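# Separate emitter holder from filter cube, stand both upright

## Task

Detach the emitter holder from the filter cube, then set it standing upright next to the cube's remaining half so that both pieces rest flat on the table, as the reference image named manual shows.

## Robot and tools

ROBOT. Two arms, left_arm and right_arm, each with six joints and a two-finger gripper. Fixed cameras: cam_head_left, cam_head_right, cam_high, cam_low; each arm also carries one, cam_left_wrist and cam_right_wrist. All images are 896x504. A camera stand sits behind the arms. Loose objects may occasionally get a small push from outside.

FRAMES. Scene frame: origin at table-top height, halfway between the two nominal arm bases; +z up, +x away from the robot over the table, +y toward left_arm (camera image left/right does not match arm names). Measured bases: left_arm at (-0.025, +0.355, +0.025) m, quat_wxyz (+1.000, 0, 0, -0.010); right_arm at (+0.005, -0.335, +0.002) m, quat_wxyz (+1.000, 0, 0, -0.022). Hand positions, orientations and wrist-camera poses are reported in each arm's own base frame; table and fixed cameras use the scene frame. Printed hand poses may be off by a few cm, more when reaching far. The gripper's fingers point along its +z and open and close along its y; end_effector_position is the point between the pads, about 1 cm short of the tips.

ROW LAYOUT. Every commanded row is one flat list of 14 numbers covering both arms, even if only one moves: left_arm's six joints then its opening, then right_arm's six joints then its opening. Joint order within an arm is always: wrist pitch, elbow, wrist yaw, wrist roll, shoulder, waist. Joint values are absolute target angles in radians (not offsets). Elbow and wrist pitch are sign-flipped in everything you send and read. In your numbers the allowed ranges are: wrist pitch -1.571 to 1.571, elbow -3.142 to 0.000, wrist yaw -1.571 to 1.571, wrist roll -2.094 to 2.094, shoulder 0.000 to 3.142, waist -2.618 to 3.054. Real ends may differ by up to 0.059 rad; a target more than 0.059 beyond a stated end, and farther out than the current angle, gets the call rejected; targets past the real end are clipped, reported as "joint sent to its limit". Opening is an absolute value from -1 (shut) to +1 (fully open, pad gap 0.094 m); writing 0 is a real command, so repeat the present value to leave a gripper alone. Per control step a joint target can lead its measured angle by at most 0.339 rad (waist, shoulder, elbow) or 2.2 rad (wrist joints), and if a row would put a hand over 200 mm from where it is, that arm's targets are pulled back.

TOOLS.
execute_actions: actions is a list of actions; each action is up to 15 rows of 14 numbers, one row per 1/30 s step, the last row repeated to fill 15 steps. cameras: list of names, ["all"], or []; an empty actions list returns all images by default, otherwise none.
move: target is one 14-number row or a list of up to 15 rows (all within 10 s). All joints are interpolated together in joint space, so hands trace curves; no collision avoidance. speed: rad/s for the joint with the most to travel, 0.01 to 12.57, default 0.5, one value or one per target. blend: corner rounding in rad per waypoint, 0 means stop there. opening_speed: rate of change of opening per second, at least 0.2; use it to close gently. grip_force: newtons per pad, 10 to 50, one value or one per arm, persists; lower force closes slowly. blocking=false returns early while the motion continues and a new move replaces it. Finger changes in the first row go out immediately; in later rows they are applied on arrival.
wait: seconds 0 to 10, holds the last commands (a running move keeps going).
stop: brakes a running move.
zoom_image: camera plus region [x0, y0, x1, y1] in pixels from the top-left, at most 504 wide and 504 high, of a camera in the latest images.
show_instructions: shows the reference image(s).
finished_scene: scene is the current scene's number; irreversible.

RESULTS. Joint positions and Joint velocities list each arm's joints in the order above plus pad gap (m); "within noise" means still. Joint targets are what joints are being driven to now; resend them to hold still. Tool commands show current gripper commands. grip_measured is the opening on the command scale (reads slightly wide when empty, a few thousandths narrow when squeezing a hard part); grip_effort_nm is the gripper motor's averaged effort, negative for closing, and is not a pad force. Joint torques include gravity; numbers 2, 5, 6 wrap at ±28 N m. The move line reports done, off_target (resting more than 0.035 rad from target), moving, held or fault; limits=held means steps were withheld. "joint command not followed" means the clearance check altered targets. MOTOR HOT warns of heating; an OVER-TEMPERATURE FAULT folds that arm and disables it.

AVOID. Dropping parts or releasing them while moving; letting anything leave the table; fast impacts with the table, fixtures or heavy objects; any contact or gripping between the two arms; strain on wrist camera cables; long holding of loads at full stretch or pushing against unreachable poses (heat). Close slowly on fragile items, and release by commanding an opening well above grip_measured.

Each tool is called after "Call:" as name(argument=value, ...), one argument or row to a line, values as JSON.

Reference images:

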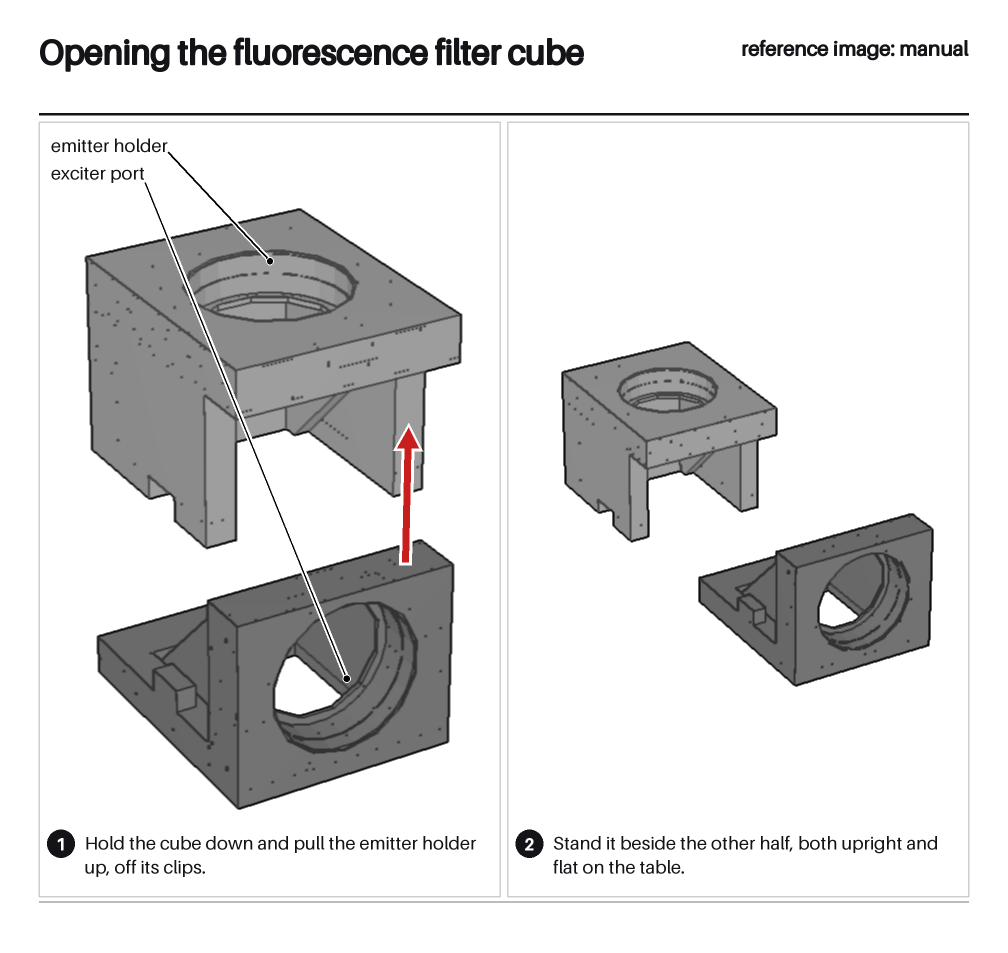

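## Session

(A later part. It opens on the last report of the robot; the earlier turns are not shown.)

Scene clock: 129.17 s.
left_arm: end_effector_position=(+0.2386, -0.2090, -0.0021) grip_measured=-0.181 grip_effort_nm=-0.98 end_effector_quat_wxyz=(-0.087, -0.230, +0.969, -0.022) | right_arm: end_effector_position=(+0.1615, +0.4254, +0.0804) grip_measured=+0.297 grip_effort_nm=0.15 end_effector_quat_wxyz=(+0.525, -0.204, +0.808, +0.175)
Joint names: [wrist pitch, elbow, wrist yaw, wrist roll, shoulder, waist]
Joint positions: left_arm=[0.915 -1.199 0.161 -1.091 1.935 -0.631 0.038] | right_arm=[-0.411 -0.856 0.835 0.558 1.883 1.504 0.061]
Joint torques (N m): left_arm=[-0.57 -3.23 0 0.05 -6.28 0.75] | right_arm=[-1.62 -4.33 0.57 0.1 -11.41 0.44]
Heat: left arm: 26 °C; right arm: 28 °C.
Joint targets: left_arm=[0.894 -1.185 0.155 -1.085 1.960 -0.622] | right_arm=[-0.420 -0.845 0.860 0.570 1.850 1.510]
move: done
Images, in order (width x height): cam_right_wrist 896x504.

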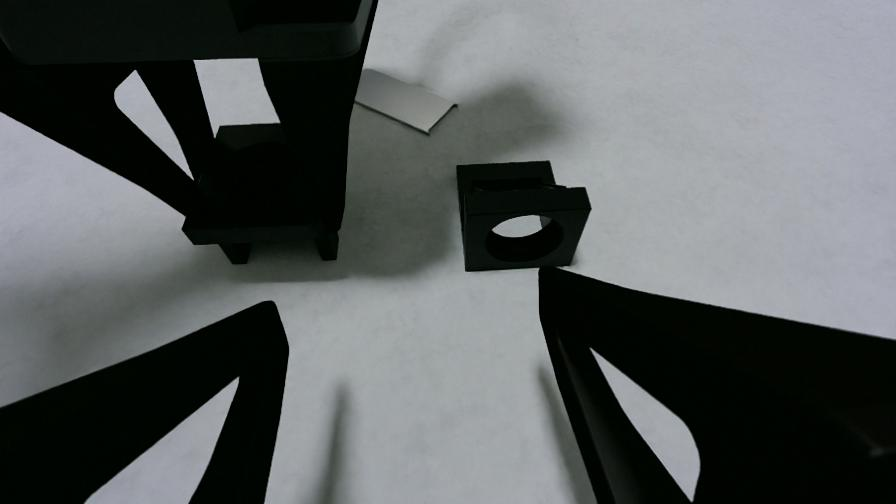

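Call:
move(
  target=[
    [0.898,-1.188,0.155,-1.085,1.957,-0.622,-0.35,-0.42,-0.845,0.86,0.57,1.85,1.51,0.3],
    [0.898,-1.188,0.155,-1.085,1.957,-0.622,0.3,-0.42,-0.845,0.86,0.57,1.85,1.51,0.3],
  ],
  speed=0.1,
  opening_speed=0.5,
  cameras=["cam_right_wrist","cam_left_wrist"],
)

Call:
zoom_image(
  camera="cam_right_wrist",
  region=[0, 60, 350, 320],
)

Scene clock: 131.77 s.
left_arm: end_effector_position=(+0.2389, -0.2092, -0.0021) grip_measured=+0.298 grip_effort_nm=0.14 end_effector_quat_wxyz=(-0.087, -0.230, +0.969, -0.023) | right_arm: end_effector_position=(+0.1615, +0.4254, +0.0804) grip_measured=+0.297 grip_effort_nm=0.15 end_effector_quat_wxyz=(+0.525, -0.204, +0.808, +0.175)
Joint names: [wrist pitch, elbow, wrist yaw, wrist roll, shoulder, waist]
Joint positions: left_arm=[0.913 -1.199 0.161 -1.091 1.935 -0.631 0.061] | right_arm=[-0.411 -0.856 0.835 0.558 1.883 1.504 0.061]
Joint torques (N m): left_arm=[-0.51 -3.4 0 0.05 -6.53 0.76] | right_arm=[-1.62 -4.31 0.58 0.11 -11.36 0.47]
Heat: left arm: 26 °C; right arm: 28 °C.
Joint targets: left_arm=[0.898 -1.188 0.155 -1.085 1.957 -0.622] | right_arm=[-0.420 -0.845 0.860 0.570 1.850 1.510]
move: done
Images, in order (width x height): cam_left_wrist 896x504, cam_right_wrist 896x504.

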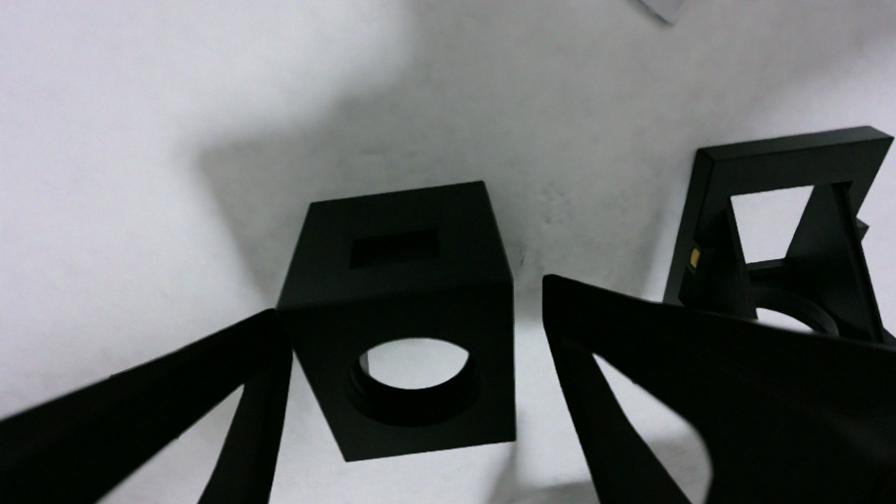

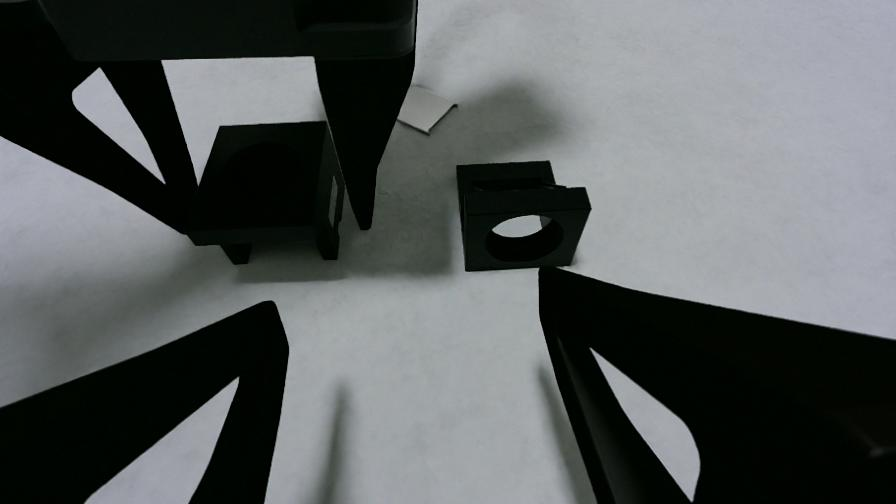

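Scaled by 1.440 from the camera's 896x504 image, which has a finer 1280x720 frame.

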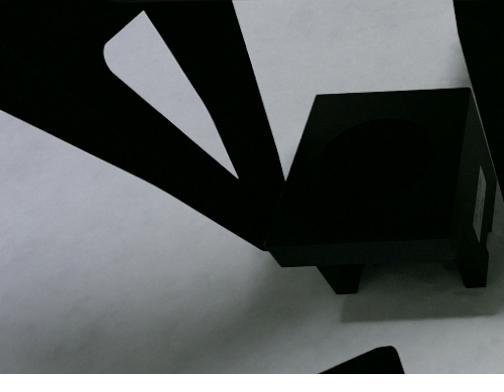

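Call:
move(
  target=[
    [0.898,-1.188,0.155,-1.085,1.957,-0.622,0.55,-0.42,-0.845,0.86,0.57,1.85,1.51,0.3],
  ],
  speed=0.1,
  opening_speed=0.5,
  cameras=["cam_left_wrist","cam_right_wrist"],
)

Scene clock: 132.83 s.
left_arm: end_effector_position=(+0.2389, -0.2092, -0.0021) grip_measured=+0.548 grip_effort_nm=0.13 end_effector_quat_wxyz=(-0.087, -0.230, +0.969, -0.023) | right_arm: end_effector_position=(+0.1615, +0.4254, +0.0804) grip_measured=+0.297 grip_effort_nm=0.15 end_effector_quat_wxyz=(+0.525, -0.204, +0.808, +0.175)
Joint names: [wrist pitch, elbow, wrist yaw, wrist roll, shoulder, waist]
Joint positions: left_arm=[0.913 -1.199 0.161 -1.091 1.935 -0.631 0.073] | right_arm=[-0.411 -0.856 0.835 0.558 1.883 1.504 0.061]
Joint torques (N m): left_arm=[-0.53 -3.43 -0.01 0.03 -6.57 0.68] | right_arm=[-1.61 -4.29 0.57 0.1 -11.38 0.44]
Heat: left arm: 26 °C; right arm: 28 °C.
Joint targets: left_arm=[0.898 -1.188 0.155 -1.085 1.957 -0.622] | right_arm=[-0.420 -0.845 0.860 0.570 1.850 1.510]
move: done
Images, in order (width x height): cam_left_wrist 896x504, cam_right_wrist 896x504.

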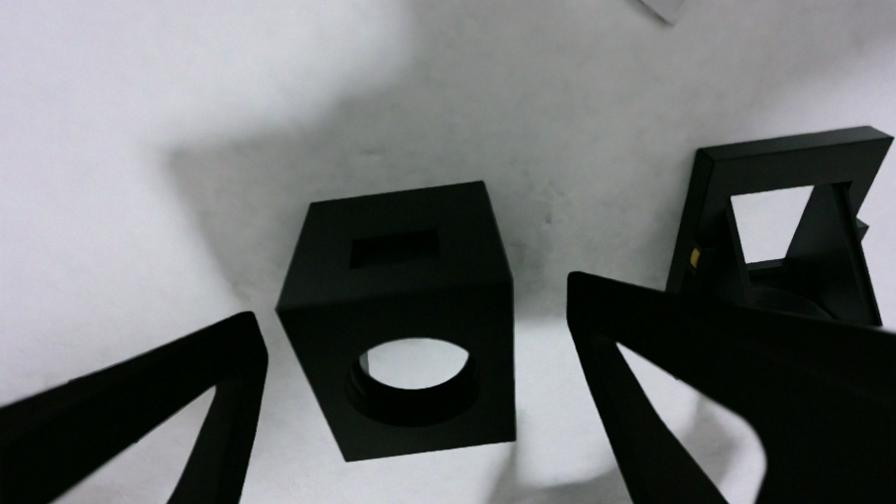

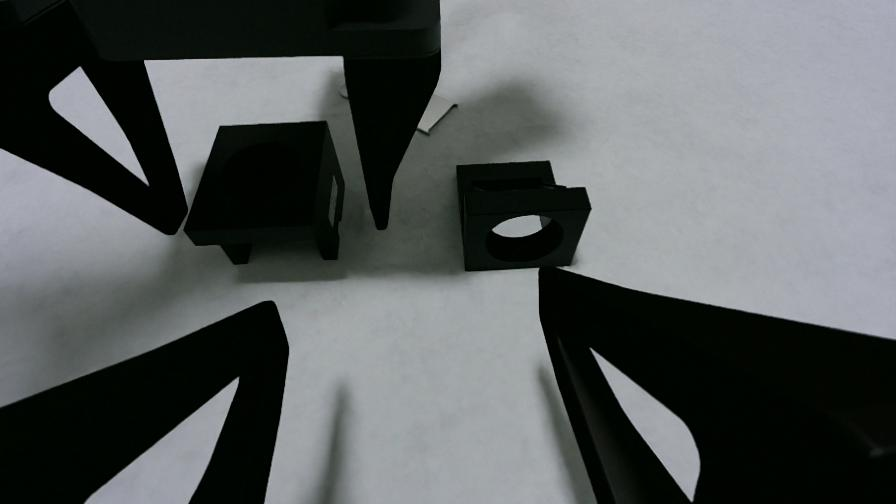

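Call:
move(
  target=[
    [0.985,-1.23,0.155,-1.085,1.899,-0.622,0.55,-0.42,-0.845,0.86,0.57,1.85,1.51,0.3],
    [1.225,-1.41,0.155,-1.091,1.79,-0.625,0.55,-0.42,-0.845,0.86,0.57,1.85,1.51,0.3],
  ],
  speed=[0.15,0.4],
  blend=0.02,
  cameras=["cam_left_wrist","cam_right_wrist"],
)

Call:
zoom_image(
  camera="cam_right_wrist",
  region=[120, 60, 620, 320],
)

Scene clock: 135.20 s.
left_arm: end_effector_position=(+0.2384, -0.2088, +0.0804) grip_measured=+0.548 grip_effort_nm=0.13 end_effector_quat_wxyz=(-0.083, -0.230, +0.969, -0.028) | right_arm: end_effector_position=(+0.1615, +0.4254, +0.0804) grip_measured=+0.297 grip_effort_nm=0.15 end_effector_quat_wxyz=(+0.525, -0.204, +0.808, +0.175)
Joint names: [wrist pitch, elbow, wrist yaw, wrist roll, shoulder, waist]
Joint positions: left_arm=[1.211 -1.391 0.161 -1.091 1.817 -0.631 0.073] | right_arm=[-0.411 -0.856 0.835 0.558 1.883 1.504 0.061]
Joint torques (N m): left_arm=[-0.25 -6.3 -0.02 -0.01 -9.57 0.53] | right_arm=[-1.61 -4.33 0.57 0.12 -11.33 0.46]
Heat: left arm: 26 °C; right arm: 28 °C.
Joint targets: left_arm=[1.225 -1.410 0.155 -1.091 1.790 -0.625] | right_arm=[-0.420 -0.845 0.860 0.570 1.850 1.510]
move: done
Images, in order (width x height): cam_left_wrist 896x504, cam_right_wrist 896x504.

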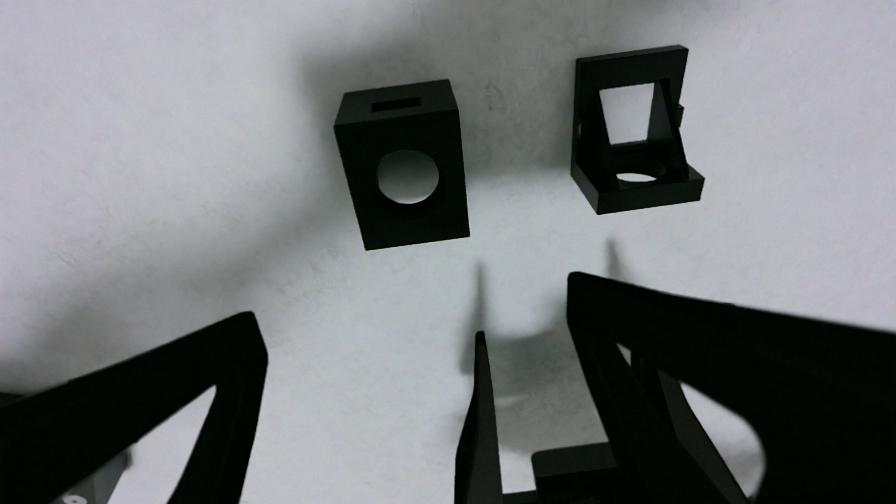

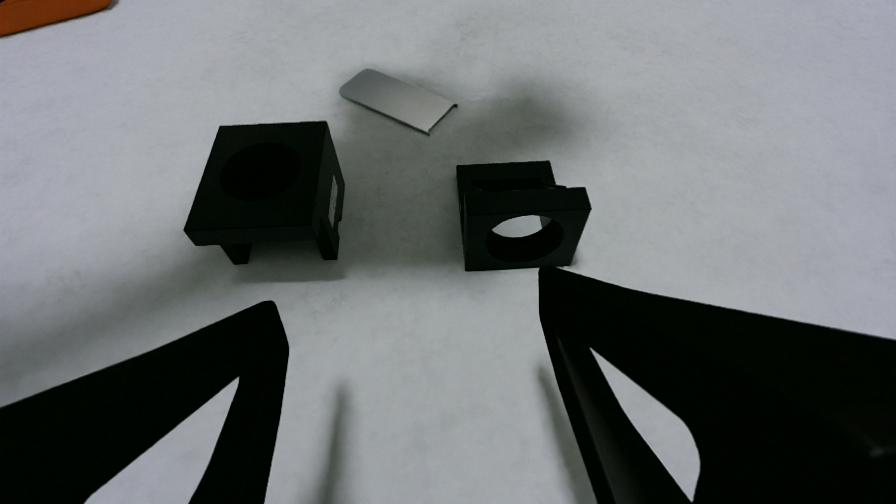

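Scaled by 1.008 from the camera's 896x504 image, which has a finer 1280x720 frame.

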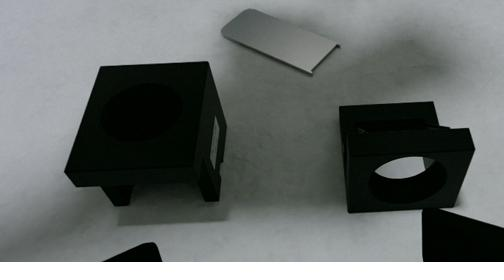

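Call:
finished_scene(
  scene=2,
)

The scene is finished: the task was done.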